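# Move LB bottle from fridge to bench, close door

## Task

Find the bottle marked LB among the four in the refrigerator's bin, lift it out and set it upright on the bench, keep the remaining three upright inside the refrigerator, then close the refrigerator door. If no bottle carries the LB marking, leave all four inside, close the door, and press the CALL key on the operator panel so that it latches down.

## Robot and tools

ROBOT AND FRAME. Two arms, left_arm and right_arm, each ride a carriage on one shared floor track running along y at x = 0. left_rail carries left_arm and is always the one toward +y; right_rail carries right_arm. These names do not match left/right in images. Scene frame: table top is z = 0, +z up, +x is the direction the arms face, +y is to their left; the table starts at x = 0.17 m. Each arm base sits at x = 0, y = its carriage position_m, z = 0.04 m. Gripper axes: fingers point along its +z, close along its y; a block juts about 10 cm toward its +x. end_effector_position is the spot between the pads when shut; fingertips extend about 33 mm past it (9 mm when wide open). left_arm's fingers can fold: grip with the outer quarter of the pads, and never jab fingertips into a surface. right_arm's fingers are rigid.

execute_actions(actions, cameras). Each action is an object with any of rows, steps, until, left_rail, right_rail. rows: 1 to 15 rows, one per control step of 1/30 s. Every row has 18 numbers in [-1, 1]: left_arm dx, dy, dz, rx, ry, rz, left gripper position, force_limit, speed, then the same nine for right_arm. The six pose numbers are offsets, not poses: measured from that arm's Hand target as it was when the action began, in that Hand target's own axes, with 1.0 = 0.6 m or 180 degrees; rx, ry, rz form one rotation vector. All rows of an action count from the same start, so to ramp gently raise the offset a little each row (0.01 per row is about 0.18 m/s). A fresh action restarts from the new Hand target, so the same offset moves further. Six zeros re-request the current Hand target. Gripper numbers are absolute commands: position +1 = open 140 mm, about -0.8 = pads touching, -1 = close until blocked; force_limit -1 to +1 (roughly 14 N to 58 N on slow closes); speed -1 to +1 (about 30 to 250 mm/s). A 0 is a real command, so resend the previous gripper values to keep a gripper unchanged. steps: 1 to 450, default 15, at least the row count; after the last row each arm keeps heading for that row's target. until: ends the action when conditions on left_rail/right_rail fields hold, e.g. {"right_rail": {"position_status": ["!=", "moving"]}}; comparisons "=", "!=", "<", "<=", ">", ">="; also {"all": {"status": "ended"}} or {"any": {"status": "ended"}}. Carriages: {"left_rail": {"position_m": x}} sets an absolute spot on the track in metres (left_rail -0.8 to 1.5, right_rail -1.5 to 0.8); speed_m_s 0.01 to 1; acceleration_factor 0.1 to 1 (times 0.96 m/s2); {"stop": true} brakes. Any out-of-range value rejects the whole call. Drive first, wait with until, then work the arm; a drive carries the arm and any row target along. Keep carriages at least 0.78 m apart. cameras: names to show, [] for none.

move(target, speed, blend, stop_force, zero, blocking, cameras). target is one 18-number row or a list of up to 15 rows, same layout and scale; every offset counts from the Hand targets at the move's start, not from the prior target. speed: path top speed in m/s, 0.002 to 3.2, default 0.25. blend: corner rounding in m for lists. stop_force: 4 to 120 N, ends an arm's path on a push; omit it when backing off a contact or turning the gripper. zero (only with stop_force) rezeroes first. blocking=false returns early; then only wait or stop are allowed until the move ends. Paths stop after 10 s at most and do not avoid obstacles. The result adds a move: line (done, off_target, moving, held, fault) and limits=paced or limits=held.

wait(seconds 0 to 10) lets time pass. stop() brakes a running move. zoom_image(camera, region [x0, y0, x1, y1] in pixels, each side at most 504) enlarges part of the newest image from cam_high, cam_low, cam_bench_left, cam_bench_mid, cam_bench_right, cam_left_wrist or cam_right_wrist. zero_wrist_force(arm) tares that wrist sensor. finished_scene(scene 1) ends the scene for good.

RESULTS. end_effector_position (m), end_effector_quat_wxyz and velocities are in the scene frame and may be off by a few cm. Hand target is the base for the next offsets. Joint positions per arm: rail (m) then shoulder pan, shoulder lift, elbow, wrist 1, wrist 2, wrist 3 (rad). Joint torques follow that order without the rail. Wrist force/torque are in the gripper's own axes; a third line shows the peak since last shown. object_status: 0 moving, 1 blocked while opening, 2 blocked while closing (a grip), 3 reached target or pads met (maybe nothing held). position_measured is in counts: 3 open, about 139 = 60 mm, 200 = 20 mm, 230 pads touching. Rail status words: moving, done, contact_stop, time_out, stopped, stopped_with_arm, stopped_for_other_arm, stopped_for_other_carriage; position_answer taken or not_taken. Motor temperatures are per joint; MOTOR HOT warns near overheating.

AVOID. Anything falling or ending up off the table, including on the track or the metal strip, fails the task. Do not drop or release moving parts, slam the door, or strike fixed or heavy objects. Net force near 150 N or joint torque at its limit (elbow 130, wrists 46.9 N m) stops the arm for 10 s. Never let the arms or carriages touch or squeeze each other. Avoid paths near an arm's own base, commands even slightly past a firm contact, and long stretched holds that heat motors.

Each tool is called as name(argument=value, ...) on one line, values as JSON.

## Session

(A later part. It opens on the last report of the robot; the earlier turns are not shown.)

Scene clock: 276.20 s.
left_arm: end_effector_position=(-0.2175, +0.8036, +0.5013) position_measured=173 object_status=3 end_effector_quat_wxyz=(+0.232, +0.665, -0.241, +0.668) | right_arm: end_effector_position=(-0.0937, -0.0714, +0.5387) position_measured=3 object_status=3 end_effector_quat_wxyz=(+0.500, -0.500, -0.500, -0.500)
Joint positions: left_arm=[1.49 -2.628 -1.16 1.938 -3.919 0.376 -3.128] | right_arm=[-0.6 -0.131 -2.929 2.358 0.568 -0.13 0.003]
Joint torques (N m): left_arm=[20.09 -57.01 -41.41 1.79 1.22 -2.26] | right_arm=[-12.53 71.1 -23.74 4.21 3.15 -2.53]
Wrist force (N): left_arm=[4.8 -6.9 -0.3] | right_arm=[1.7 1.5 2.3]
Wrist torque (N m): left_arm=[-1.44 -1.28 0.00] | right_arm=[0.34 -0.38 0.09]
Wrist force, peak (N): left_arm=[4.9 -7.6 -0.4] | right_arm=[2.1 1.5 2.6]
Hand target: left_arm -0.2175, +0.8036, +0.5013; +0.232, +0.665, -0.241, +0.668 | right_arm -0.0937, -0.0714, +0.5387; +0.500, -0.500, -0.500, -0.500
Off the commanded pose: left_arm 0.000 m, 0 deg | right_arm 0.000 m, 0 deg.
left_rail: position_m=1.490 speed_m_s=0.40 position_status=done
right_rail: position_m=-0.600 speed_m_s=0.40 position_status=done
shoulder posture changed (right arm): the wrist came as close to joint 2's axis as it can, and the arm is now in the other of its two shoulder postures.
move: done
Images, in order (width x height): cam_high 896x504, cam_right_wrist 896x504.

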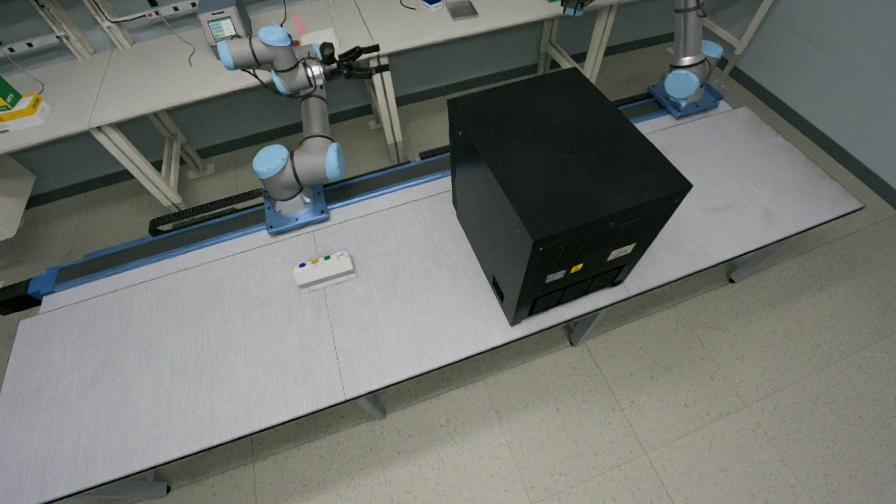

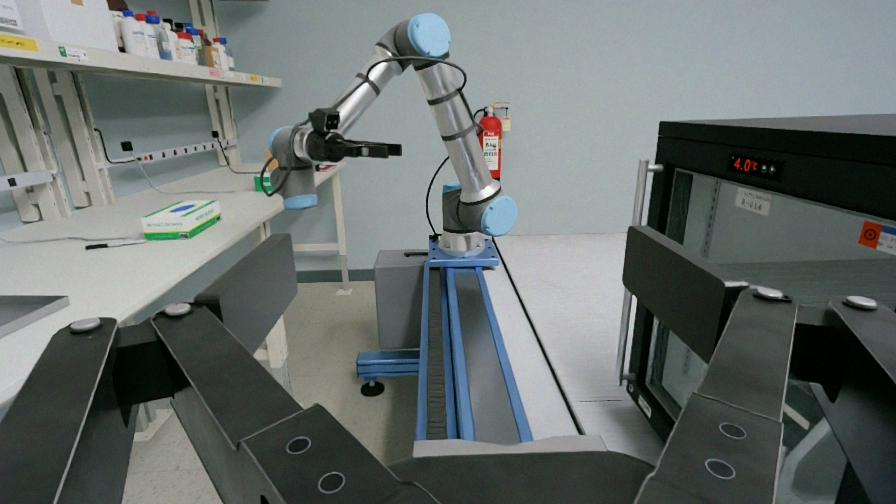

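move(target=[[0,0,0,0,0,0,-0.35,0,-1,-0.167,0,0.533,-0.222,0,0,-0.2,0,0],[0,0,0,0,0,0,-0.35,0,-1,-0.348,0.368,0.883,-0.389,0,0,-0.2,0,0]], blend=[0.05,0], speed=0.3, cameras=["cam_high","cam_right_wrist","cam_left_wrist"])

zoom_image(camera="cam_right_wrist", region=[328, 152, 628, 352])

Scene clock: 285.60 s.
left_arm: end_effector_position=(-0.2175, +0.8036, +0.5013) position_measured=173 object_status=3 end_effector_quat_wxyz=(+0.232, +0.665, -0.241, +0.668) | right_arm: end_effector_position=(-0.0860, +0.2189, +0.4380) position_measured=154 object_status=3 end_effector_quat_wxyz=(-0.309, +0.641, +0.319, +0.626)
Joint positions: left_arm=[1.49 -2.628 -1.16 1.938 -3.919 0.376 -3.128] | right_arm=[-0.6 -0.797 -3.519 1.865 1.482 -0.147 0.167]
Joint torques (N m): left_arm=[15.93 -57.3 -41.41 1.78 1.39 -1.24] | right_arm=[10.41 107.84 14.39 -3.57 -1.67 2.81]
Wrist force (N): left_arm=[4.6 -7.0 -0.3] | right_arm=[2.2 1.0 2.0]
Wrist torque (N m): left_arm=[-1.45 -1.24 0.00] | right_arm=[0.21 -0.52 -0.09]
Wrist force, peak (N): left_arm=[5.3 -7.2 -0.4] | right_arm=[-3.0 -2.9 16.0]
Hand target: left_arm -0.2175, +0.8036, +0.5013; +0.232, +0.665, -0.241, +0.668 | right_arm -0.0860, +0.2189, +0.4380; -0.309, +0.641, +0.319, +0.626 (not the last commanded pose)
Off the commanded pose: left_arm 0.000 m, 0 deg | right_arm 0.338 m, 33 deg.
left_rail: position_m=1.490 speed_m_s=0.40 position_status=done
right_rail: position_m=-0.600 speed_m_s=0.40 position_status=done
move: held (right_arm; a check stopped the path); path passed 0 of 2 targets; limits=held
pose unreachable (right arm): on one or more control steps of this call, first in action 0 (counted from 0), this arm could not follow its commanded pose, so it was not sent that pose on those steps. It may still have moved: this result reports where it is.
cause: moving toward the commanded pose would bring a part of the arm (just beyond joint 3 (shoulder lift)) too close to the robot's own body.
Images, in order (width x height): cam_high 896x504, cam_left_wrist 896x504, cam_right_wrist 896x504.

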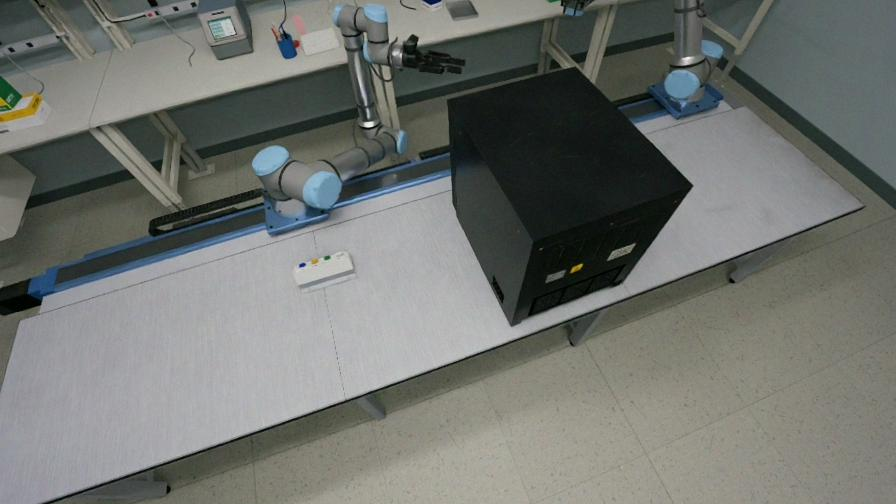

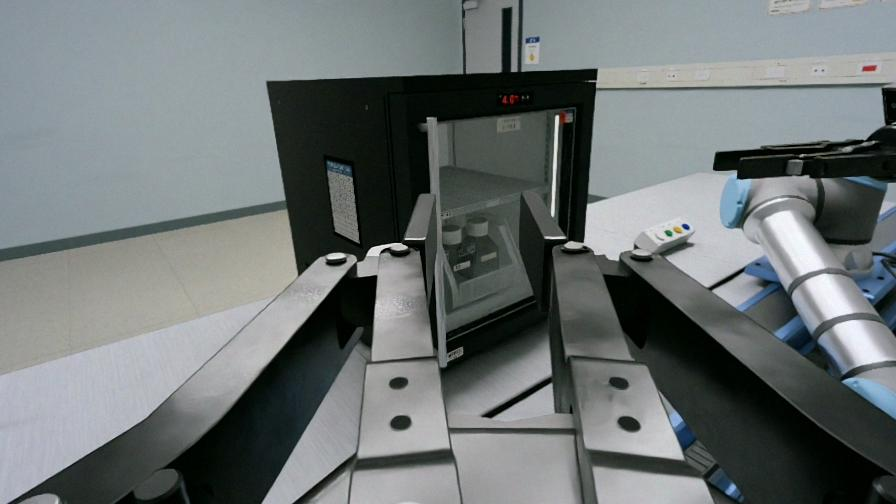

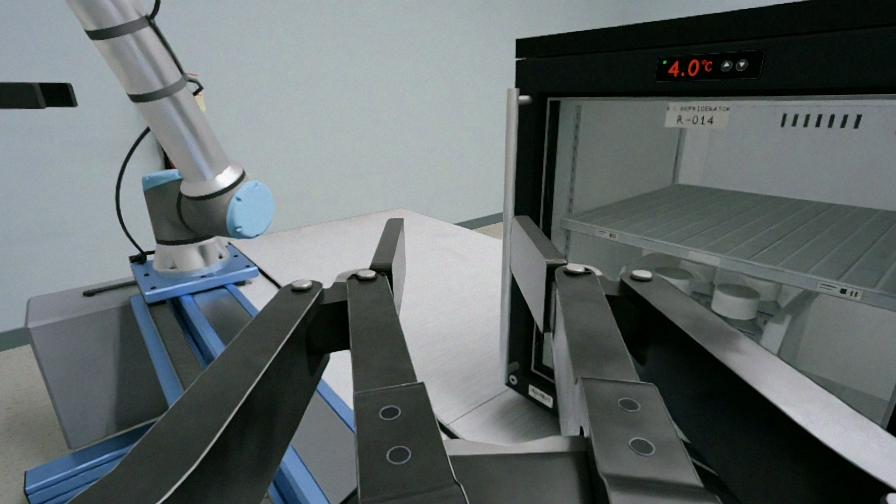

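Scaled by 1.680 from the camera's 896x504 image, which has a finer 1280x720 frame.

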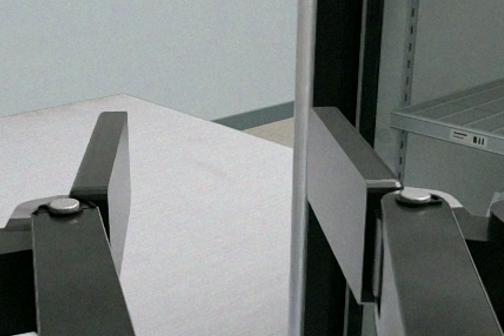

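move(target=[0,0,0,0,0,0,-0.35,0,-1,0.168,0.282,-0.393,0.206,0,0,-0.2,0,0], speed=0.3, cameras=[])

move(target=[[0,0,0,0,0,0,-0.35,0,-1,0.067,0.5,-0.333,0.195,-0.195,-0.195,-0.2,0,0],[0,0,0,0,0,0,-0.35,0,-1,0.067,0.75,-0.75,0.385,-0.385,-0.385,-0.2,0,0]], blend=[0.05,0], speed=0.3, cameras=["cam_high"])

Scene clock: 306.63 s.
left_arm: end_effector_position=(-0.2175, +0.8036, +0.5013) position_measured=173 object_status=3 end_effector_quat_wxyz=(+0.232, +0.665, -0.241, +0.668) | right_arm: end_effector_position=(-0.0930, -0.0689, +0.5452) position_measured=154 object_status=3 end_effector_quat_wxyz=(+0.497, -0.509, -0.501, -0.493)
Joint positions: left_arm=[1.49 -2.628 -1.16 1.938 -3.919 0.376 -3.128] | right_arm=[-0.6 -0.152 -2.952 2.326 0.487 -0.149 0.15]
Joint torques (N m): left_arm=[17.62 -58.1 -41.14 1.74 1.53 0.01] | right_arm=[9.43 40.11 -44.4 -3.04 3.76 2.93]
Wrist force (N): left_arm=[5.0 -7.1 -0.6] | right_arm=[2.1 1.2 2.4]
Wrist torque (N m): left_arm=[-1.47 -1.31 0.01] | right_arm=[0.25 -0.51 -0.09]
Wrist force, peak (N): left_arm=[5.2 -7.4 -0.2] | right_arm=[1.1 -1.2 4.2]
Hand target: left_arm -0.2175, +0.8036, +0.5013; +0.232, +0.665, -0.241, +0.668 | right_arm -0.0930, -0.0690, +0.5452; +0.497, -0.510, -0.501, -0.492
Off the commanded pose: left_arm 0.000 m, 0 deg | right_arm 0.000 m, 0 deg.
left_rail: position_m=1.490 speed_m_s=0.40 position_status=done
right_rail: position_m=-0.600 speed_m_s=0.40 position_status=done
move: done
No camera images: "cameras" was empty.

Scene clock: 310.83 s.
left_arm: end_effector_position=(-0.2175, +0.8036, +0.5013) position_measured=173 object_status=3 end_effector_quat_wxyz=(+0.232, +0.665, -0.241, +0.668) | right_arm: end_effector_position=(+0.3557, -0.5199, +0.5892) position_measured=154 object_status=3 end_effector_quat_wxyz=(-0.006, +0.002, +1.000, -0.011)
Joint positions: left_arm=[1.49 -2.628 -1.16 1.938 -3.919 0.376 -3.128] | right_arm=[-0.6 -0.251 -2.14 1.794 -1.218 -1.595 -0.247]
Joint torques (N m): left_arm=[18.94 -58.75 -41.39 2.16 0.69 0.26] | right_arm=[-12.11 -13.69 -32.87 -7.56 -2.4 -3.28]
Wrist force (N): left_arm=[5.2 -6.9 -0.5] | right_arm=[0.1 -0.3 0.5]
Wrist torque (N m): left_arm=[-1.44 -1.36 0.01] | right_arm=[-0.08 -0.04 0.02]
Wrist force, peak (N): left_arm=[5.1 -7.4 -0.3] | right_arm=[2.1 -0.9 3.0]
Hand target: left_arm -0.2175, +0.8036, +0.5013; +0.232, +0.665, -0.241, +0.668 | right_arm +0.3557, -0.5199, +0.5892; -0.006, +0.002, +1.000, -0.011
Off the commanded pose: left_arm 0.000 m, 0 deg | right_arm 0.000 m, 0 deg.
left_rail: position_m=1.490 speed_m_s=0.40 position_status=done
right_rail: position_m=-0.600 speed_m_s=0.40 position_status=done
shoulder posture changed (right arm): the wrist came as close to joint 2's axis as it can, and the arm is now in the other of its two shoulder postures.
move: done
Images, in order (width x height): cam_high 896x504.

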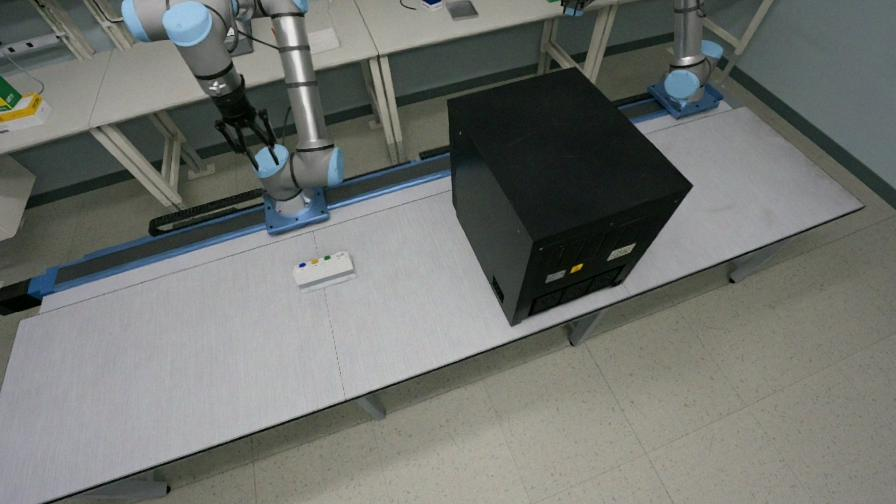

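move(target=[[0,0,0,0,0,0,-0.35,0,-1,-0.04,0.45,0,0,0,0,-0.2,0,0],[0,0,0,0,0,0,-0.35,0,-1,0.427,0.867,-0.05,-0.19,0.19,0.19,-0.2,0,0],[0,0,0,0,0,0,-0.35,0,-1,0.793,1,0.067,-0.385,0.385,0.385,-0.2,0,0]], blend=[0.06,0.06,0], speed=0.3, cameras=["cam_high"])

Scene clock: 322.27 s.
left_arm: end_effector_position=(-0.2175, +0.8036, +0.5013) position_measured=173 object_status=3 end_effector_quat_wxyz=(+0.232, +0.665, -0.241, +0.668) | right_arm: end_effector_position=(-0.1184, +0.0809, +0.5419) position_measured=154 object_status=3 end_effector_quat_wxyz=(+0.497, -0.510, -0.501, -0.492)
Joint positions: left_arm=[1.49 -2.628 -1.16 1.938 -3.919 0.376 -3.128] | right_arm=[-0.6 1.405 -1.733 2.498 -3.885 -1.409 3.151]
Joint torques (N m): left_arm=[19.79 -58.82 -41.61 1.82 1.4 0.61] | right_arm=[9.6 -9.77 -43.42 -5.74 -2.3 2.45]
Wrist force (N): left_arm=[4.8 -6.8 -0.2] | right_arm=[1.6 0.5 2.4]
Wrist torque (N m): left_arm=[-1.41 -1.27 0.00] | right_arm=[0.14 -0.37 -0.13]
Wrist force, peak (N): left_arm=[5.1 -7.4 -0.3] | right_arm=[1.5 -0.7 2.9]
Hand target: left_arm -0.2175, +0.8036, +0.5013; +0.232, +0.665, -0.241, +0.668 | right_arm -0.1184, +0.0809, +0.5419; +0.497, -0.510, -0.501, -0.492
Off the commanded pose: left_arm 0.000 m, 0 deg | right_arm 0.000 m, 0 deg.
left_rail: position_m=1.490 speed_m_s=0.40 position_status=done
right_rail: position_m=-0.600 speed_m_s=0.40 position_status=done
move: done
Images, in order (width x height): cam_high 896x504.

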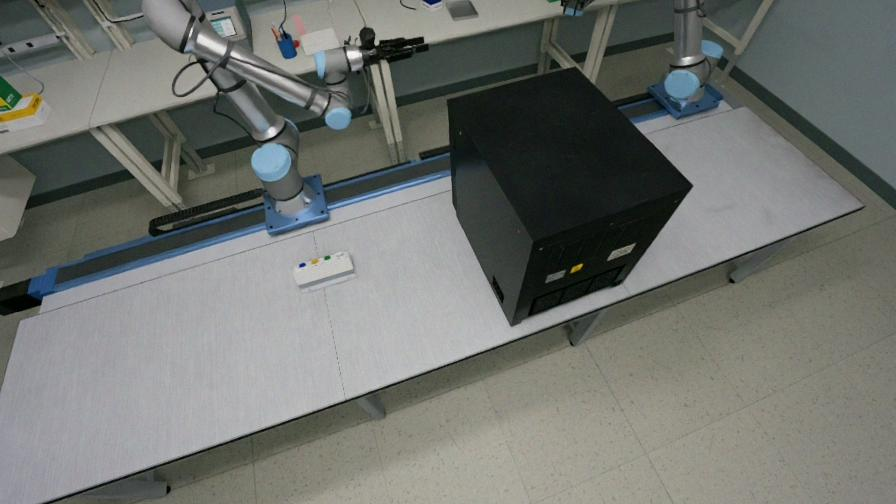

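move(target=[[0,0,0,0,0,0,-0.35,0,-1,-0.15,0.03,0.283,-0.222,0,0,-0.2,0,0],[0,0,0,0,0,0,-0.35,0,-1,-0.353,0.348,0.607,-0.389,0,0,-0.2,0,0]], blend=[0.05,0], speed=0.3, cameras=["cam_high","cam_right_wrist","cam_left_wrist"])

zoom_image(camera="cam_right_wrist", region=[328, 152, 628, 352])

Scene clock: 329.87 s.
left_arm: end_effector_position=(-0.2175, +0.8036, +0.5013) position_measured=173 object_status=3 end_effector_quat_wxyz=(+0.232, +0.665, -0.241, +0.668) | right_arm: end_effector_position=(+0.0890, +0.4395, +0.3196) position_measured=154 object_status=3 end_effector_quat_wxyz=(-0.115, +0.702, +0.128, +0.691)
Joint positions: left_arm=[1.49 -2.628 -1.16 1.938 -3.919 0.376 -3.128] | right_arm=[-0.6 1.632 -0.627 1.34 -3.784 -2.858 3.193]
Joint torques (N m): left_arm=[18.11 -56.89 -41.21 1.97 1.23 0.44] | right_arm=[-13.03 -95.55 -41.62 1.2 -2.85 -2.81]
Wrist force (N): left_arm=[5.2 -7.0 -0.5] | right_arm=[1.8 0.9 2.7]
Wrist torque (N m): left_arm=[-1.45 -1.36 0.00] | right_arm=[0.19 -0.44 0.11]
Wrist force, peak (N): left_arm=[4.9 -7.4 -0.6] | right_arm=[1.2 -0.6 5.0]
Hand target: left_arm -0.2175, +0.8036, +0.5013; +0.232, +0.665, -0.241, +0.668 | right_arm +0.0890, +0.4396, +0.3196; -0.115, +0.702, +0.128, +0.691
Off the commanded pose: left_arm 0.000 m, 0 deg | right_arm 0.000 m, 0 deg.
left_rail: position_m=1.490 speed_m_s=0.40 position_status=done
right_rail: position_m=-0.600 speed_m_s=0.40 position_status=done
move: done
Images, in order (width x height): cam_high 896x504, cam_left_wrist 896x504, cam_right_wrist 896x504.

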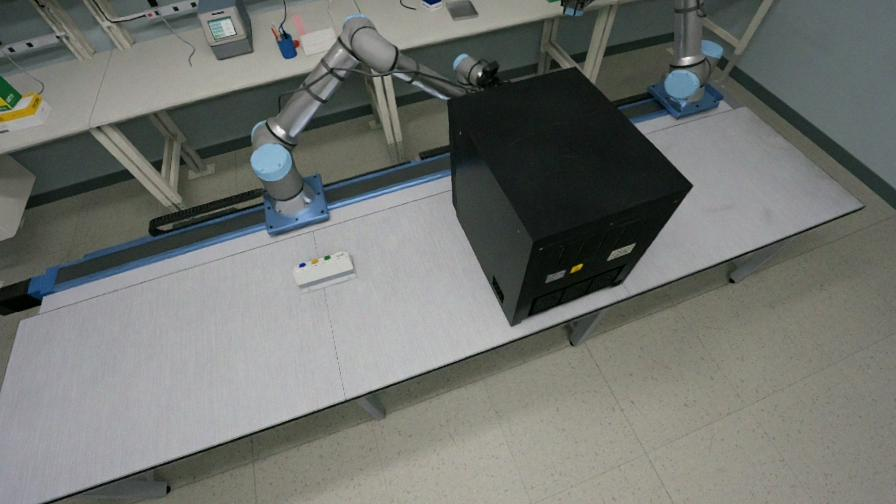

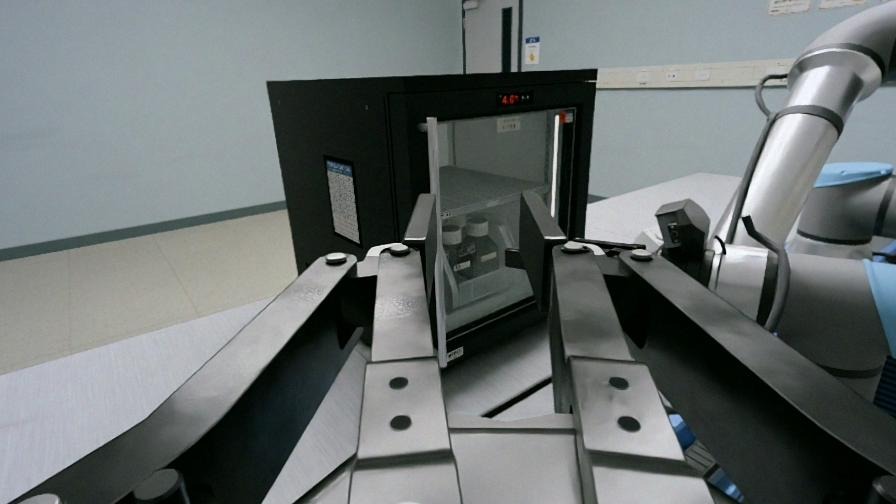

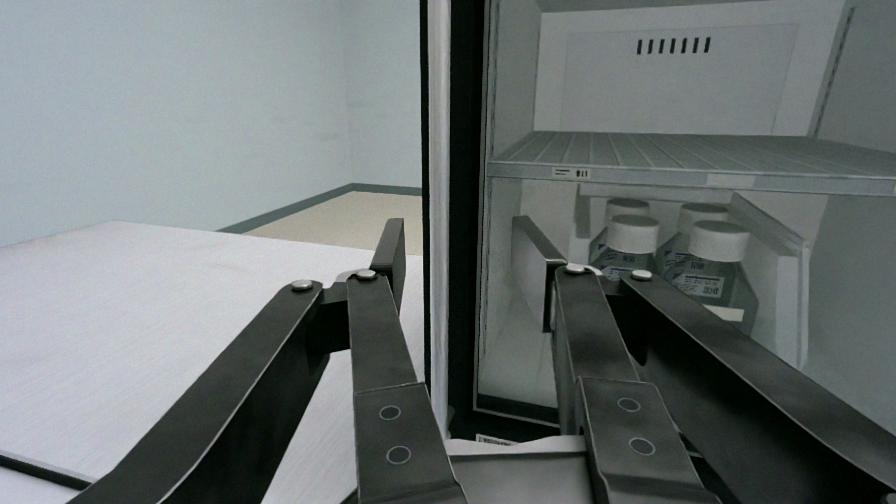

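Scaled by 1.680 from the camera's 896x504 image, which has a finer 1280x720 frame.

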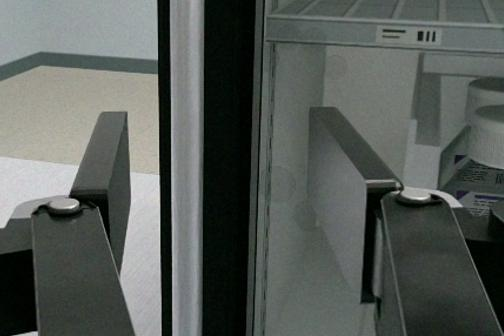

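move(target=[0,0,0,0,0,0,-0.35,0,-1,0,0.005,0.117,0,0,0,-0.2,0,0], speed=0.08, stop_force=8, cameras=["cam_right_wrist"])

zoom_image(camera="cam_right_wrist", region=[328, 152, 628, 352])

Scene clock: 337.10 s.
left_arm: end_effector_position=(-0.2175, +0.8036, +0.5013) position_measured=173 object_status=3 end_effector_quat_wxyz=(+0.232, +0.665, -0.241, +0.668) | right_arm: end_effector_position=(+0.1561, +0.4604, +0.3183) position_measured=154 object_status=3 end_effector_quat_wxyz=(-0.115, +0.702, +0.128, +0.691)
Joint positions: left_arm=[1.49 -2.628 -1.16 1.938 -3.919 0.376 -3.128] | right_arm=[-0.6 1.56 -0.615 1.317 -3.787 -2.786 3.179]
Joint torques (N m): left_arm=[20.83 -59.67 -42.11 1.76 0.96 0.83] | right_arm=[-10.15 -96.92 -43.29 1.76 2.68 -3.03]
Wrist force (N): left_arm=[4.9 -6.9 -0.5] | right_arm=[2.0 0.9 2.8]
Wrist torque (N m): left_arm=[-1.43 -1.30 0.01] | right_arm=[0.18 -0.46 0.15]
Wrist force, peak (N): left_arm=[5.2 -7.2 -0.2] | right_arm=[1.9 1.3 3.9]
Hand target: left_arm -0.2175, +0.8036, +0.5013; +0.232, +0.665, -0.241, +0.668 | right_arm +0.1561, +0.4604, +0.3183; -0.115, +0.702, +0.128, +0.691
Off the commanded pose: left_arm 0.000 m, 0 deg | right_arm 0.000 m, 0 deg.
left_rail: position_m=1.490 speed_m_s=0.40 position_status=done
right_rail: position_m=-0.600 speed_m_s=0.40 position_status=done
move: done
Images, in order (width x height): cam_right_wrist 896x504.

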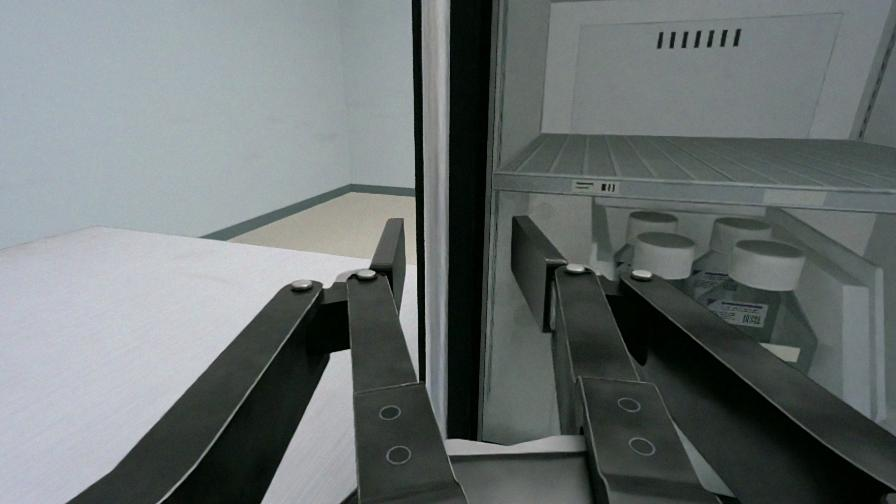

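Scaled by 1.680 from the camera's 896x504 image, which has a finer 1280x720 frame.

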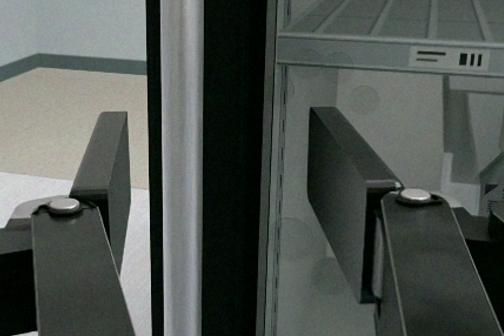

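move(target=[0,0,0,0,0,0,-0.35,0,-1,0,-0.02,0.083,0,0,0,-0.2,0,0], speed=0.06, stop_force=8, cameras=["cam_right_wrist"])

zoom_image(camera="cam_right_wrist", region=[328, 152, 628, 352])

Scene clock: 343.63 s.
left_arm: end_effector_position=(-0.2175, +0.8036, +0.5013) position_measured=173 object_status=3 end_effector_quat_wxyz=(+0.232, +0.665, -0.241, +0.668) | right_arm: end_effector_position=(+0.1989, +0.4886, +0.3171) position_measured=154 object_status=3 end_effector_quat_wxyz=(-0.115, +0.702, +0.128, +0.691)
Joint positions: left_arm=[1.49 -2.628 -1.16 1.938 -3.919 0.376 -3.128] | right_arm=[-0.6 1.517 -0.584 1.253 -3.76 -2.742 3.172]
Joint torques (N m): left_arm=[18.2 -57.63 -41.96 2.14 1.48 0.54] | right_arm=[-9.85 -99.91 -44.23 1.97 3.03 -2.61]
Wrist force (N): left_arm=[5.0 -6.8 -0.6] | right_arm=[1.9 0.7 2.8]
Wrist torque (N m): left_arm=[-1.41 -1.32 0.00] | right_arm=[0.16 -0.44 0.11]
Wrist force, peak (N): left_arm=[5.1 -7.4 -0.5] | right_arm=[1.8 1.0 3.6]
Hand target: left_arm -0.2175, +0.8036, +0.5013; +0.232, +0.665, -0.241, +0.668 | right_arm +0.1989, +0.4886, +0.3171; -0.115, +0.702, +0.128, +0.691
Off the commanded pose: left_arm 0.000 m, 0 deg | right_arm 0.000 m, 0 deg.
left_rail: position_m=1.490 speed_m_s=0.40 position_status=done
right_rail: position_m=-0.600 speed_m_s=0.40 position_status=done
move: done
Images, in order (width x height): cam_right_wrist 896x504.

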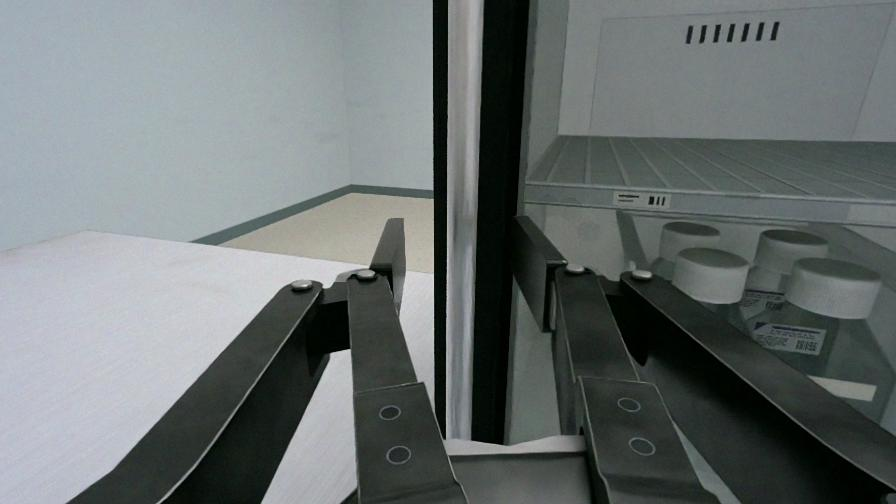

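Scaled by 1.680 from the camera's 896x504 image, which has a finer 1280x720 frame.

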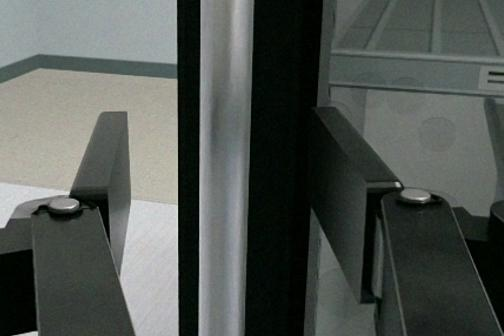

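move(target=[0,0,0,0,0,0,-0.35,0,-1,0,0.003,0.035,0,0,0,-0.2,0,0], speed=0.04, stop_force=7, cameras=[])

execute_actions(actions=[{"rows":[[0,0,0,0,0,0,-0.35,0,-1,0,0,0,0,0,0,-1,-1,-1]],"steps":75}], cameras=["cam_right_wrist"])

zoom_image(camera="cam_right_wrist", region=[328, 152, 628, 352])

Scene clock: 349.37 s.
left_arm: end_effector_position=(-0.2175, +0.8036, +0.5013) position_measured=173 object_status=3 end_effector_quat_wxyz=(+0.232, +0.665, -0.241, +0.668) | right_arm: end_effector_position=(+0.2193, +0.4939, +0.3167) position_measured=154 object_status=3 end_effector_quat_wxyz=(-0.115, +0.702, +0.128, +0.691)
Joint positions: left_arm=[1.49 -2.628 -1.16 1.938 -3.919 0.376 -3.128] | right_arm=[-0.6 1.496 -0.579 1.243 -3.758 -2.722 3.17]
Joint torques (N m): left_arm=[19.19 -59.21 -41.94 1.69 1.11 0.61] | right_arm=[-10.13 -101.02 -44.44 1.51 2.99 -3.3]
Wrist force (N): left_arm=[4.8 -7.1 -0.3] | right_arm=[2.0 0.8 2.9]
Wrist torque (N m): left_arm=[-1.48 -1.28 0.00] | right_arm=[0.17 -0.46 0.10]
Wrist force, peak (N): left_arm=[5.2 -7.5 -0.4] | right_arm=[2.3 0.7 3.2]
Hand target: left_arm -0.2175, +0.8036, +0.5013; +0.232, +0.665, -0.241, +0.668 | right_arm +0.2193, +0.4939, +0.3167; -0.115, +0.702, +0.128, +0.691
Off the commanded pose: left_arm 0.000 m, 0 deg | right_arm 0.000 m, 0 deg.
left_rail: position_m=1.490 speed_m_s=0.40 position_status=done
right_rail: position_m=-0.600 speed_m_s=0.40 position_status=done
move: done
No camera images: "cameras" was empty.

Scene clock: 352.07 s.
left_arm: end_effector_position=(-0.2175, +0.8036, +0.5013) position_measured=173 object_status=3 end_effector_quat_wxyz=(+0.232, +0.665, -0.241, +0.668) | right_arm: end_effector_position=(+0.2193, +0.4939, +0.3167) position_measured=208 object_status=2 end_effector_quat_wxyz=(-0.115, +0.702, +0.128, +0.691)
Joint positions: left_arm=[1.49 -2.628 -1.16 1.938 -3.919 0.376 -3.128] | right_arm=[-0.6 1.496 -0.579 1.243 -3.758 -2.722 3.17]
Joint torques (N m): left_arm=[18.89 -58.91 -40.26 1.98 1.32 0.52] | right_arm=[14.45 -99.86 -44.73 1.4 12.45 -3.53]
Wrist force (N): left_arm=[4.7 -6.9 -0.3] | right_arm=[2.4 28.7 -6.9]
Wrist torque (N m): left_arm=[-1.43 -1.26 0.01] | right_arm=[-0.29 -0.39 0.36]
Wrist force, peak (N): left_arm=[4.9 -7.4 -0.5] | right_arm=[2.2 28.9 -7.0]
Hand target: left_arm -0.2175, +0.8036, +0.5013; +0.232, +0.665, -0.241, +0.668 | right_arm +0.2193, +0.4939, +0.3167; -0.115, +0.702, +0.128, +0.691
Off the commanded pose: left_arm 0.000 m, 0 deg | right_arm 0.000 m, 0 deg.
left_rail: position_m=1.490 speed_m_s=0.40 position_status=done
right_rail: position_m=-0.600 speed_m_s=0.40 position_status=done
Images, in order (width x height): cam_right_wrist 896x504.

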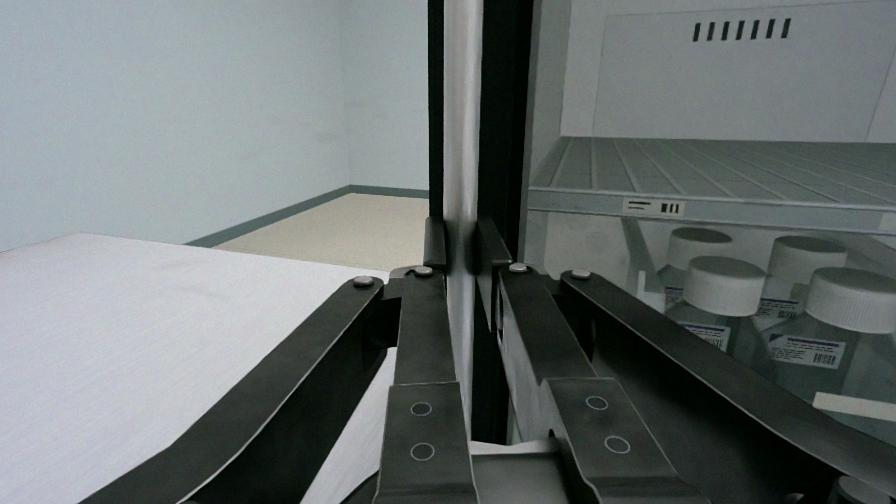

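Scaled by 1.680 from the camera's 896x504 image, which has a finer 1280x720 frame.

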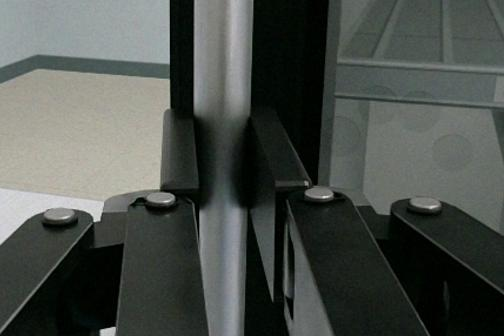

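move(target=[[0,0,0,0,0,0,-0.35,0,-1,0,0.0017,0,0,0,0,-0.98,0.4,-1],[0,0,0,0,0,0,-0.35,0,-1,-0.0013,-0.0067,-0.0688,0.0154,0,0,-0.98,0.4,-1],[0,0,0,0,0,0,-0.35,0,-1,-0.0038,-0.0057,-0.2067,0.0463,0,0,-0.98,0.4,-1]], blend=[0,0.01,0], speed=0.07, cameras=[])

Scene clock: 369.17 s.
left_arm: end_effector_position=(-0.2175, +0.8036, +0.5013) position_measured=173 object_status=3 end_effector_quat_wxyz=(+0.232, +0.665, -0.241, +0.668) | right_arm: end_effector_position=(+0.1016, +0.4551, +0.3168) position_measured=211 object_status=2 end_effector_quat_wxyz=(-0.165, +0.692, +0.178, +0.680)
Joint positions: left_arm=[1.49 -2.628 -1.16 1.938 -3.919 0.376 -3.128] | right_arm=[-0.6 1.598 -0.667 1.43 -3.856 -2.679 3.172]
Joint torques (N m): left_arm=[18.16 -56.56 -41.84 1.19 0.9 0.4] | right_arm=[2.14 -127.43 -17.93 -6.98 -7.19 1.23]
Wrist force (N): left_arm=[4.8 -6.9 -0.3] | right_arm=[-0.2 -23.8 6.0]
Wrist torque (N m): left_arm=[-1.44 -1.27 0.00] | right_arm=[0.81 -0.71 0.66]
Wrist force, peak (N): left_arm=[5.0 -7.4 -0.1] | right_arm=[4.1 -79.5 12.5]
Hand target: left_arm -0.2175, +0.8036, +0.5013; +0.232, +0.665, -0.241, +0.668 | right_arm +0.1014, +0.4551, +0.3168; -0.165, +0.692, +0.178, +0.680
Off the commanded pose: left_arm 0.000 m, 0 deg | right_arm 0.000 m, 0 deg.
left_rail: position_m=1.490 speed_m_s=0.40 position_status=done
right_rail: position_m=-0.600 speed_m_s=0.40 position_status=done
move: done
No camera images: "cameras" was empty.

move(target=[[0,0,0,0,0,0,-0.35,0,-1,-0.0043,0.0135,-0.2065,0.0467,0,0,-0.98,0.4,-1],[0,0,0,0,0,0,-0.35,0,-1,-0.0085,0.0835,-0.402,0.0928,0,0,-0.98,0.4,-1]], blend=[0.01,0], speed=0.1, cameras=["cam_high"])

Scene clock: 375.70 s.
left_arm: end_effector_position=(-0.2175, +0.8036, +0.5013) position_measured=173 object_status=3 end_effector_quat_wxyz=(+0.232, +0.665, -0.241, +0.668) | right_arm: end_effector_position=(-0.0877, +0.2976, +0.3176) position_measured=211 object_status=2 end_effector_quat_wxyz=(-0.264, +0.661, +0.275, +0.647)
Joint positions: left_arm=[1.49 -2.628 -1.16 1.938 -3.919 0.376 -3.128] | right_arm=[-0.6 1.796 -0.862 1.859 -4.091 -2.585 3.175]
Joint torques (N m): left_arm=[15.76 -59.61 -40.74 1.54 1.43 0.94] | right_arm=[90.1 -126.53 -57.23 -4.1 40.96 0.88]
Wrist force (N): left_arm=[5.1 -7.1 -0.4] | right_arm=[-33.5 109.7 26.7]
Wrist torque (N m): left_arm=[-1.47 -1.35 0.00] | right_arm=[-1.27 -1.26 0.55]
Wrist force, peak (N): left_arm=[5.3 -7.2 -0.3] | right_arm=[-30.8 131.7 27.7]
Hand target: left_arm -0.2175, +0.8036, +0.5013; +0.232, +0.665, -0.241, +0.668 | right_arm -0.0879, +0.2975, +0.3176; -0.264, +0.661, +0.275, +0.647
Off the commanded pose: left_arm 0.000 m, 0 deg | right_arm 0.000 m, 0 deg.
left_rail: position_m=1.490 speed_m_s=0.40 position_status=done
right_rail: position_m=-0.600 speed_m_s=0.40 position_status=done
move: done
Images, in order (width x height): cam_high 896x504.

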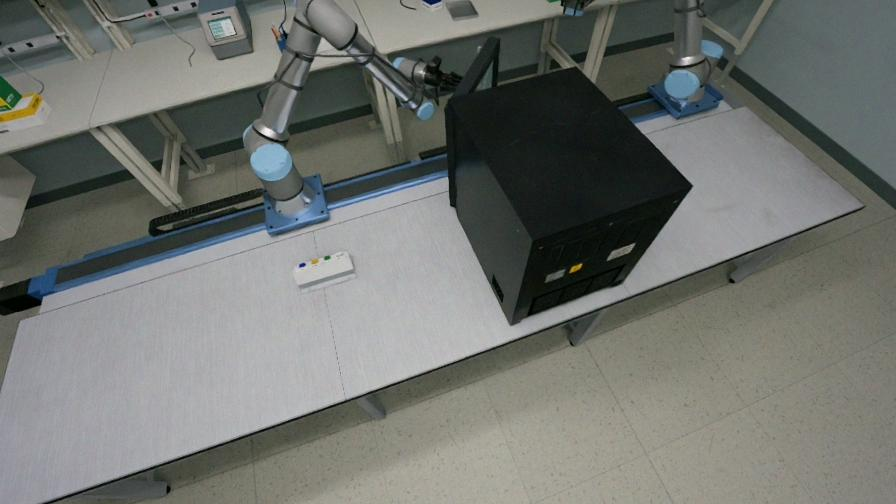

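move(target=[0,0,0,0,0,0,-0.35,0,-1,0,0.0065,0,0,0,0,-0.98,0.4,-1], speed=0.05, cameras=[])

Scene clock: 379.20 s.
left_arm: end_effector_position=(-0.2175, +0.8036, +0.5013) position_measured=173 object_status=3 end_effector_quat_wxyz=(+0.232, +0.665, -0.241, +0.668) | right_arm: end_effector_position=(-0.0856, +0.2949, +0.3177) position_measured=211 object_status=2 end_effector_quat_wxyz=(-0.264, +0.661, +0.275, +0.646)
Joint positions: left_arm=[1.49 -2.628 -1.16 1.938 -3.919 0.376 -3.128] | right_arm=[-0.6 1.794 -0.866 1.867 -4.096 -2.582 3.175]
Joint torques (N m): left_arm=[21.97 -58.7 -41.07 1.5 1.37 0.79] | right_arm=[-5.4 -120 -26.8 -9.48 3.05 -3.45]
Wrist force (N): left_arm=[4.9 -6.9 -0.3] | right_arm=[-21.3 10.5 7.2]
Wrist torque (N m): left_arm=[-1.44 -1.29 0.00] | right_arm=[0.21 -1.04 0.60]
Wrist force, peak (N): left_arm=[5.1 -7.5 -0.4] | right_arm=[-34.1 112.0 27.1]
Hand target: left_arm -0.2175, +0.8036, +0.5013; +0.232, +0.665, -0.241, +0.668 | right_arm -0.0851, +0.2947, +0.3176; -0.264, +0.661, +0.275, +0.647
Off the commanded pose: left_arm 0.000 m, 0 deg | right_arm 0.001 m, 0 deg.
left_rail: position_m=1.490 speed_m_s=0.40 position_status=done
right_rail: position_m=-0.600 speed_m_s=0.40 position_status=done
move: done
No camera images: "cameras" was empty.

move(target=[[0,0,0,0,0,0,-0.35,0,-1,-0.003,0.0155,-0.0658,0.0154,0,0,-0.98,0.4,-1],[0,0,0,0,0,0,-0.35,0,-1,-0.0042,0.0373,-0.1295,0.0308,0,0,-0.98,0.4,-1],[0,0,0,0,0,0,-0.35,0,-1,-0.0058,0.0647,-0.1913,0.0463,0,0,-0.98,0.4,-1],[0,0,0,0,0,0,-0.35,0,-1,-0.0073,0.0972,-0.2505,0.0617,0,0,-0.98,0.4,-1]], blend=[0.005,0.005,0.005,0], speed=0.1, cameras=[])

Scene clock: 402.50 s.
left_arm: end_effector_position=(-0.2175, +0.8036, +0.5013) position_measured=173 object_status=3 end_effector_quat_wxyz=(+0.232, +0.665, -0.241, +0.668) | right_arm: end_effector_position=(-0.1507, +0.1475, +0.3173) position_measured=211 object_status=2 end_effector_quat_wxyz=(-0.327, +0.632, +0.336, +0.617)
Joint positions: left_arm=[1.49 -2.628 -1.16 1.938 -3.919 0.376 -3.128] | right_arm=[-0.6 1.898 -0.999 2.186 -4.287 -2.493 3.174]
Joint torques (N m): left_arm=[17.39 -57.55 -40.46 1.67 1.34 0.21] | right_arm=[86.18 -75.75 -24.68 1.85 36.78 -3.21]
Wrist force (N): left_arm=[4.7 -7.1 -0.4] | right_arm=[5.2 97.9 39.8]
Wrist torque (N m): left_arm=[-1.46 -1.26 0.01] | right_arm=[-1.55 -0.47 0.20]
Wrist force, peak (N): left_arm=[5.2 -7.4 -0.3] | right_arm=[-18.4 113.2 42.2]
Hand target: left_arm -0.2175, +0.8036, +0.5013; +0.232, +0.665, -0.241, +0.668 | right_arm -0.1508, +0.1474, +0.3173; -0.327, +0.632, +0.336, +0.617
Off the commanded pose: left_arm 0.000 m, 0 deg | right_arm 0.000 m, 0 deg.
left_rail: position_m=1.490 speed_m_s=0.40 position_status=done
right_rail: position_m=-0.600 speed_m_s=0.40 position_status=done
move: done
No camera images: "cameras" was empty.

move(target=[0,0,0,0,0,0,-0.35,0,-1,0,0.0063,0.0021,0,0,0,-0.98,0.4,-1], speed=0.05, cameras=["cam_right_wrist"])

Scene clock: 406.63 s.
left_arm: end_effector_position=(-0.2175, +0.8036, +0.5013) position_measured=173 object_status=3 end_effector_quat_wxyz=(+0.232, +0.665, -0.241, +0.668) | right_arm: end_effector_position=(-0.1475, +0.1464, +0.3173) position_measured=211 object_status=2 end_effector_quat_wxyz=(-0.327, +0.632, +0.336, +0.617)
Joint positions: left_arm=[1.49 -2.628 -1.16 1.938 -3.919 0.376 -3.128] | right_arm=[-0.6 1.892 -1.002 2.192 -4.291 -2.486 3.173]
Joint torques (N m): left_arm=[16.46 -58.44 -40.65 1.85 1.44 1.05] | right_arm=[-22.88 -73.62 2.3 -2.7 -1.17 -3.45]
Wrist force (N): left_arm=[5.1 -7.1 -0.4] | right_arm=[13.7 -9.0 1.5]
Wrist torque (N m): left_arm=[-1.49 -1.34 0.01] | right_arm=[0.65 -0.27 0.26]
Wrist force, peak (N): left_arm=[5.0 -7.4 -0.3] | right_arm=[5.8 99.1 40.0]
Hand target: left_arm -0.2175, +0.8036, +0.5013; +0.232, +0.665, -0.241, +0.668 | right_arm -0.1469, +0.1463, +0.3173; -0.327, +0.632, +0.336, +0.617
Off the commanded pose: left_arm 0.000 m, 0 deg | right_arm 0.001 m, 0 deg.
left_rail: position_m=1.490 speed_m_s=0.40 position_status=done
right_rail: position_m=-0.600 speed_m_s=0.40 position_status=done
move: done
Images, in order (width x height): cam_right_wrist 896x504.

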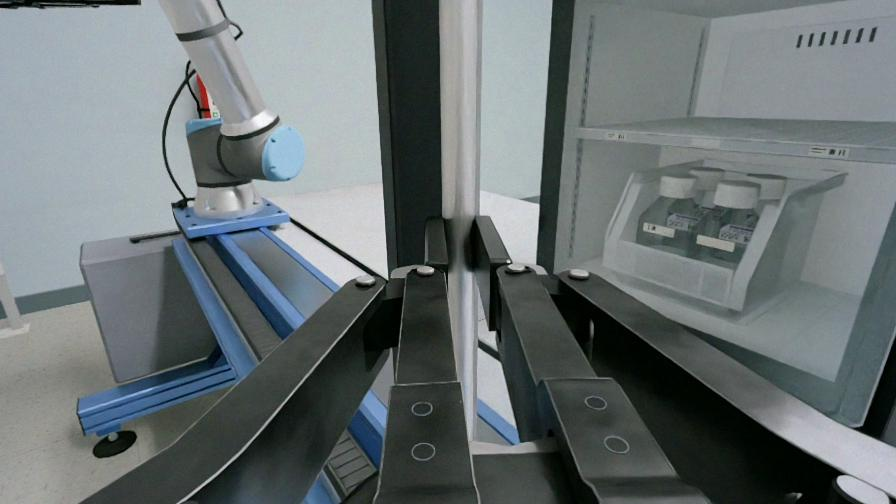

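move(target=[[0,0,0,0,0,0,-0.35,0,-1,-0.0013,0.0228,-0.0537,0.0139,0,0,-0.98,0.4,-1],[0,0,0,0,0,0,-0.35,0,-1,-0.0025,0.051,-0.1048,0.0278,0,0,-0.98,0.4,-1],[0,0,0,0,0,0,-0.35,0,-1,-0.0037,0.0828,-0.1537,0.0417,0,0,-0.98,0.4,-1],[0,0,0,0,0,0,-0.35,0,-1,-0.005,0.1185,-0.2,0.0556,0,0,-0.98,0.4,-1]], blend=[0.005,0.005,0.005,0], speed=0.1, cameras=["cam_high","cam_left_wrist"])

Scene clock: 416.97 s.
left_arm: end_effector_position=(-0.2175, +0.8036, +0.5013) position_measured=173 object_status=3 end_effector_quat_wxyz=(+0.232, +0.665, -0.241, +0.668) | right_arm: end_effector_position=(-0.1554, +0.0071, +0.3174) position_measured=211 object_status=2 end_effector_quat_wxyz=(-0.381, +0.601, +0.388, +0.585)
Joint positions: left_arm=[1.49 -2.628 -1.16 1.938 -3.919 0.376 -3.128] | right_arm=[-0.6 1.923 -1.107 2.499 -4.499 -2.343 3.169]
Joint torques (N m): left_arm=[15.99 -57.69 -40.28 1.22 1 0.39] | right_arm=[-32.66 -64.98 6.07 -6.46 -11.12 -3.1]
Wrist force (N): left_arm=[5.0 -7.0 -0.3] | right_arm=[4.5 -32.4 -11.3]
Wrist torque (N m): left_arm=[-1.45 -1.32 0.00] | right_arm=[1.22 -0.32 -0.03]
Wrist force, peak (N): left_arm=[5.2 -7.4 -0.3] | right_arm=[19.8 -37.0 -6.7]
Hand target: left_arm -0.2175, +0.8036, +0.5013; +0.232, +0.665, -0.241, +0.668 | right_arm -0.1554, +0.0070, +0.3174; -0.381, +0.601, +0.388, +0.585
Off the commanded pose: left_arm 0.000 m, 0 deg | right_arm 0.000 m, 0 deg.
left_rail: position_m=1.490 speed_m_s=0.40 position_status=done
right_rail: position_m=-0.600 speed_m_s=0.40 position_status=done
move: done
Images, in order (width x height): cam_high 896x504, cam_left_wrist 896x504.

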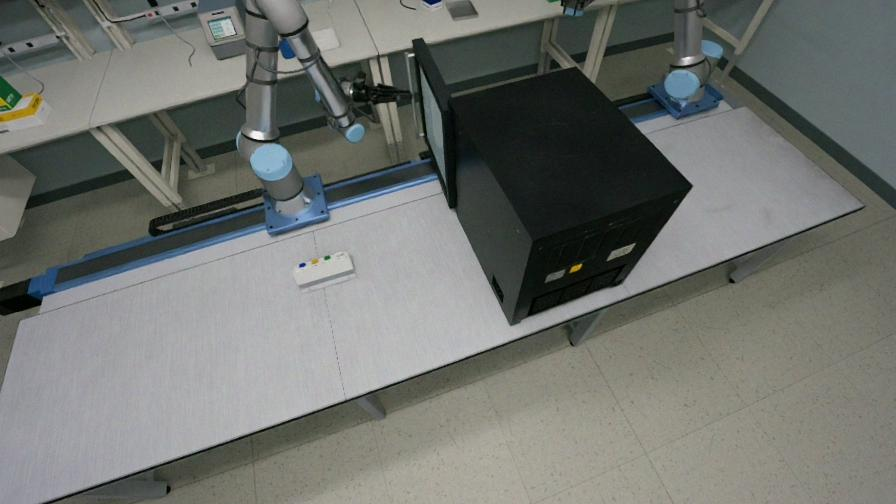

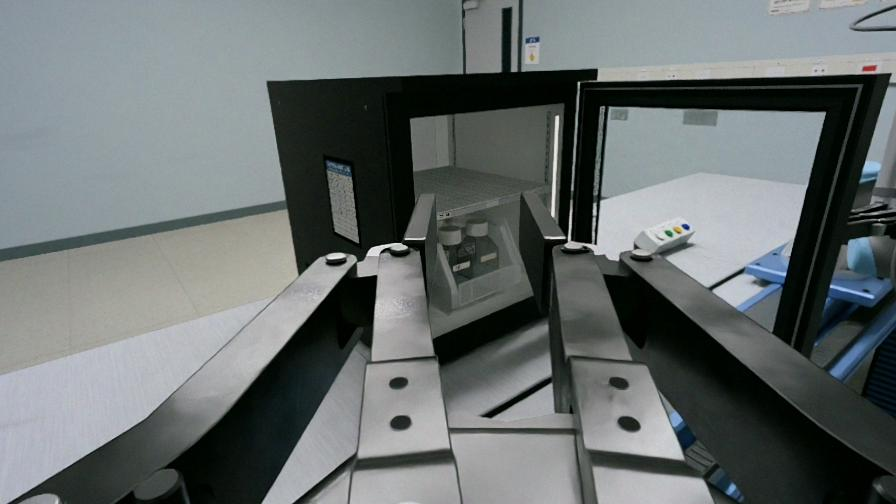

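execute_actions(actions=[{"rows":[[0,0,0,0,0,0,-0.35,0,-1,0,-0.0017,0,0,0,0,-0.98,0.4,-1]],"steps":10},{"left_rail":{"position_m":1.15,"speed_m_s":0.4,"acceleration_factor":0.5},"steps":200,"until":{"all":{"status":"ended"}}}], cameras=[])

move(target=[-0.25,0.05,0.33,0.1,0,0,-0.35,0,-1,0,0,0,0,0,0,-0.98,0.4,-1], speed=0.25, cameras=["cam_left_wrist"])

zoom_image(camera="cam_left_wrist", region=[400, 130, 700, 380])

Scene clock: 426.50 s.
left_arm: end_effector_position=(-0.2175, +0.4636, +0.5013) position_measured=173 object_status=3 end_effector_quat_wxyz=(+0.232, +0.665, -0.241, +0.668) | right_arm: end_effector_position=(-0.1563, +0.0074, +0.3174) position_measured=211 object_status=2 end_effector_quat_wxyz=(-0.381, +0.601, +0.388, +0.585)
Joint positions: left_arm=[1.15 -2.628 -1.16 1.938 -3.919 0.376 -3.128] | right_arm=[-0.6 1.925 -1.106 2.498 -4.498 -2.345 3.169]
Joint torques (N m): left_arm=[9.6 -61.14 -38.91 1.7 1.22 0.37] | right_arm=[10.35 -37.39 -18.83 -0.11 1.97 1.94]
Wrist force (N): left_arm=[4.9 -6.9 -0.2] | right_arm=[-5.3 -5.8 3.0]
Wrist torque (N m): left_arm=[-1.43 -1.30 0.01] | right_arm=[-0.98 0.58 -0.03]
Wrist force, peak (N): left_arm=[4.9 -8.1 -0.9] | right_arm=[5.4 -33.3 -11.6]
Hand target: left_arm -0.2175, +0.4636, +0.5013; +0.232, +0.665, -0.241, +0.668 | right_arm -0.1563, +0.0074, +0.3174; -0.381, +0.601, +0.388, +0.585
Off the commanded pose: left_arm 0.000 m, 0 deg | right_arm 0.000 m, 0 deg.
left_rail: position_m=1.150 speed_m_s=0.40 position_status=done
right_rail: position_m=-0.600 speed_m_s=0.40 position_status=done
No camera images: "cameras" was empty.

Scene clock: 428.17 s.
left_arm: end_effector_position=(-0.0813, +0.3173, +0.3509) position_measured=173 object_status=3 end_effector_quat_wxyz=(+0.125, +0.693, -0.133, +0.698) | right_arm: end_effector_position=(-0.1563, +0.0074, +0.3174) position_measured=211 object_status=2 end_effector_quat_wxyz=(-0.381, +0.601, +0.388, +0.585)
Joint positions: left_arm=[1.15 -2.298 -0.809 1.672 -3.992 0.36 -3.14] | right_arm=[-0.6 1.925 -1.106 2.498 -4.498 -2.345 3.169]
Joint torques (N m): left_arm=[18.12 -83.44 -42.06 3.75 2.06 2.05] | right_arm=[13.67 -35.95 -19.55 -0.63 2.35 1.17]
Wrist force (N): left_arm=[5.0 -7.1 -0.2] | right_arm=[-5.0 -5.6 3.2]
Wrist torque (N m): left_arm=[-1.44 -1.31 -0.20] | right_arm=[-0.95 0.51 -0.02]
Wrist force, peak (N): left_arm=[6.2 -7.9 -2.4] | right_arm=[-5.3 -6.0 3.4]
Hand target: left_arm -0.0812, +0.3172, +0.3509; +0.125, +0.693, -0.133, +0.698 | right_arm -0.1563, +0.0074, +0.3174; -0.381, +0.601, +0.388, +0.585
Off the commanded pose: left_arm 0.000 m, 0 deg | right_arm 0.000 m, 0 deg.
left_rail: position_m=1.150 speed_m_s=0.40 position_status=done
right_rail: position_m=-0.600 speed_m_s=0.40 position_status=done
move: done
Images, in order (width x height): cam_left_wrist 896x504.

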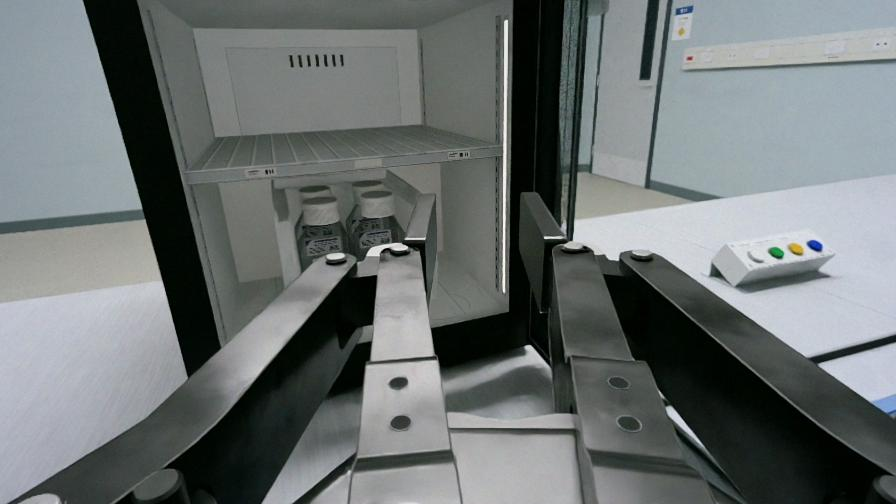

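Scaled by 1.680 from the camera's 896x504 image, which has a finer 1280x720 frame.

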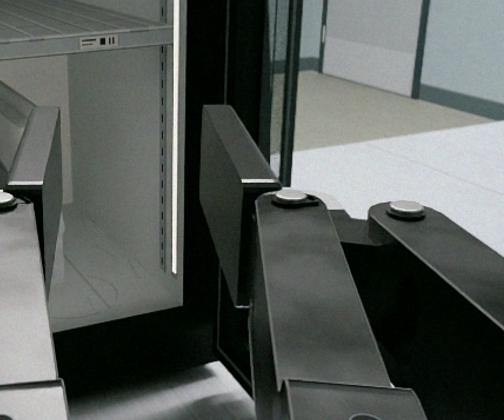

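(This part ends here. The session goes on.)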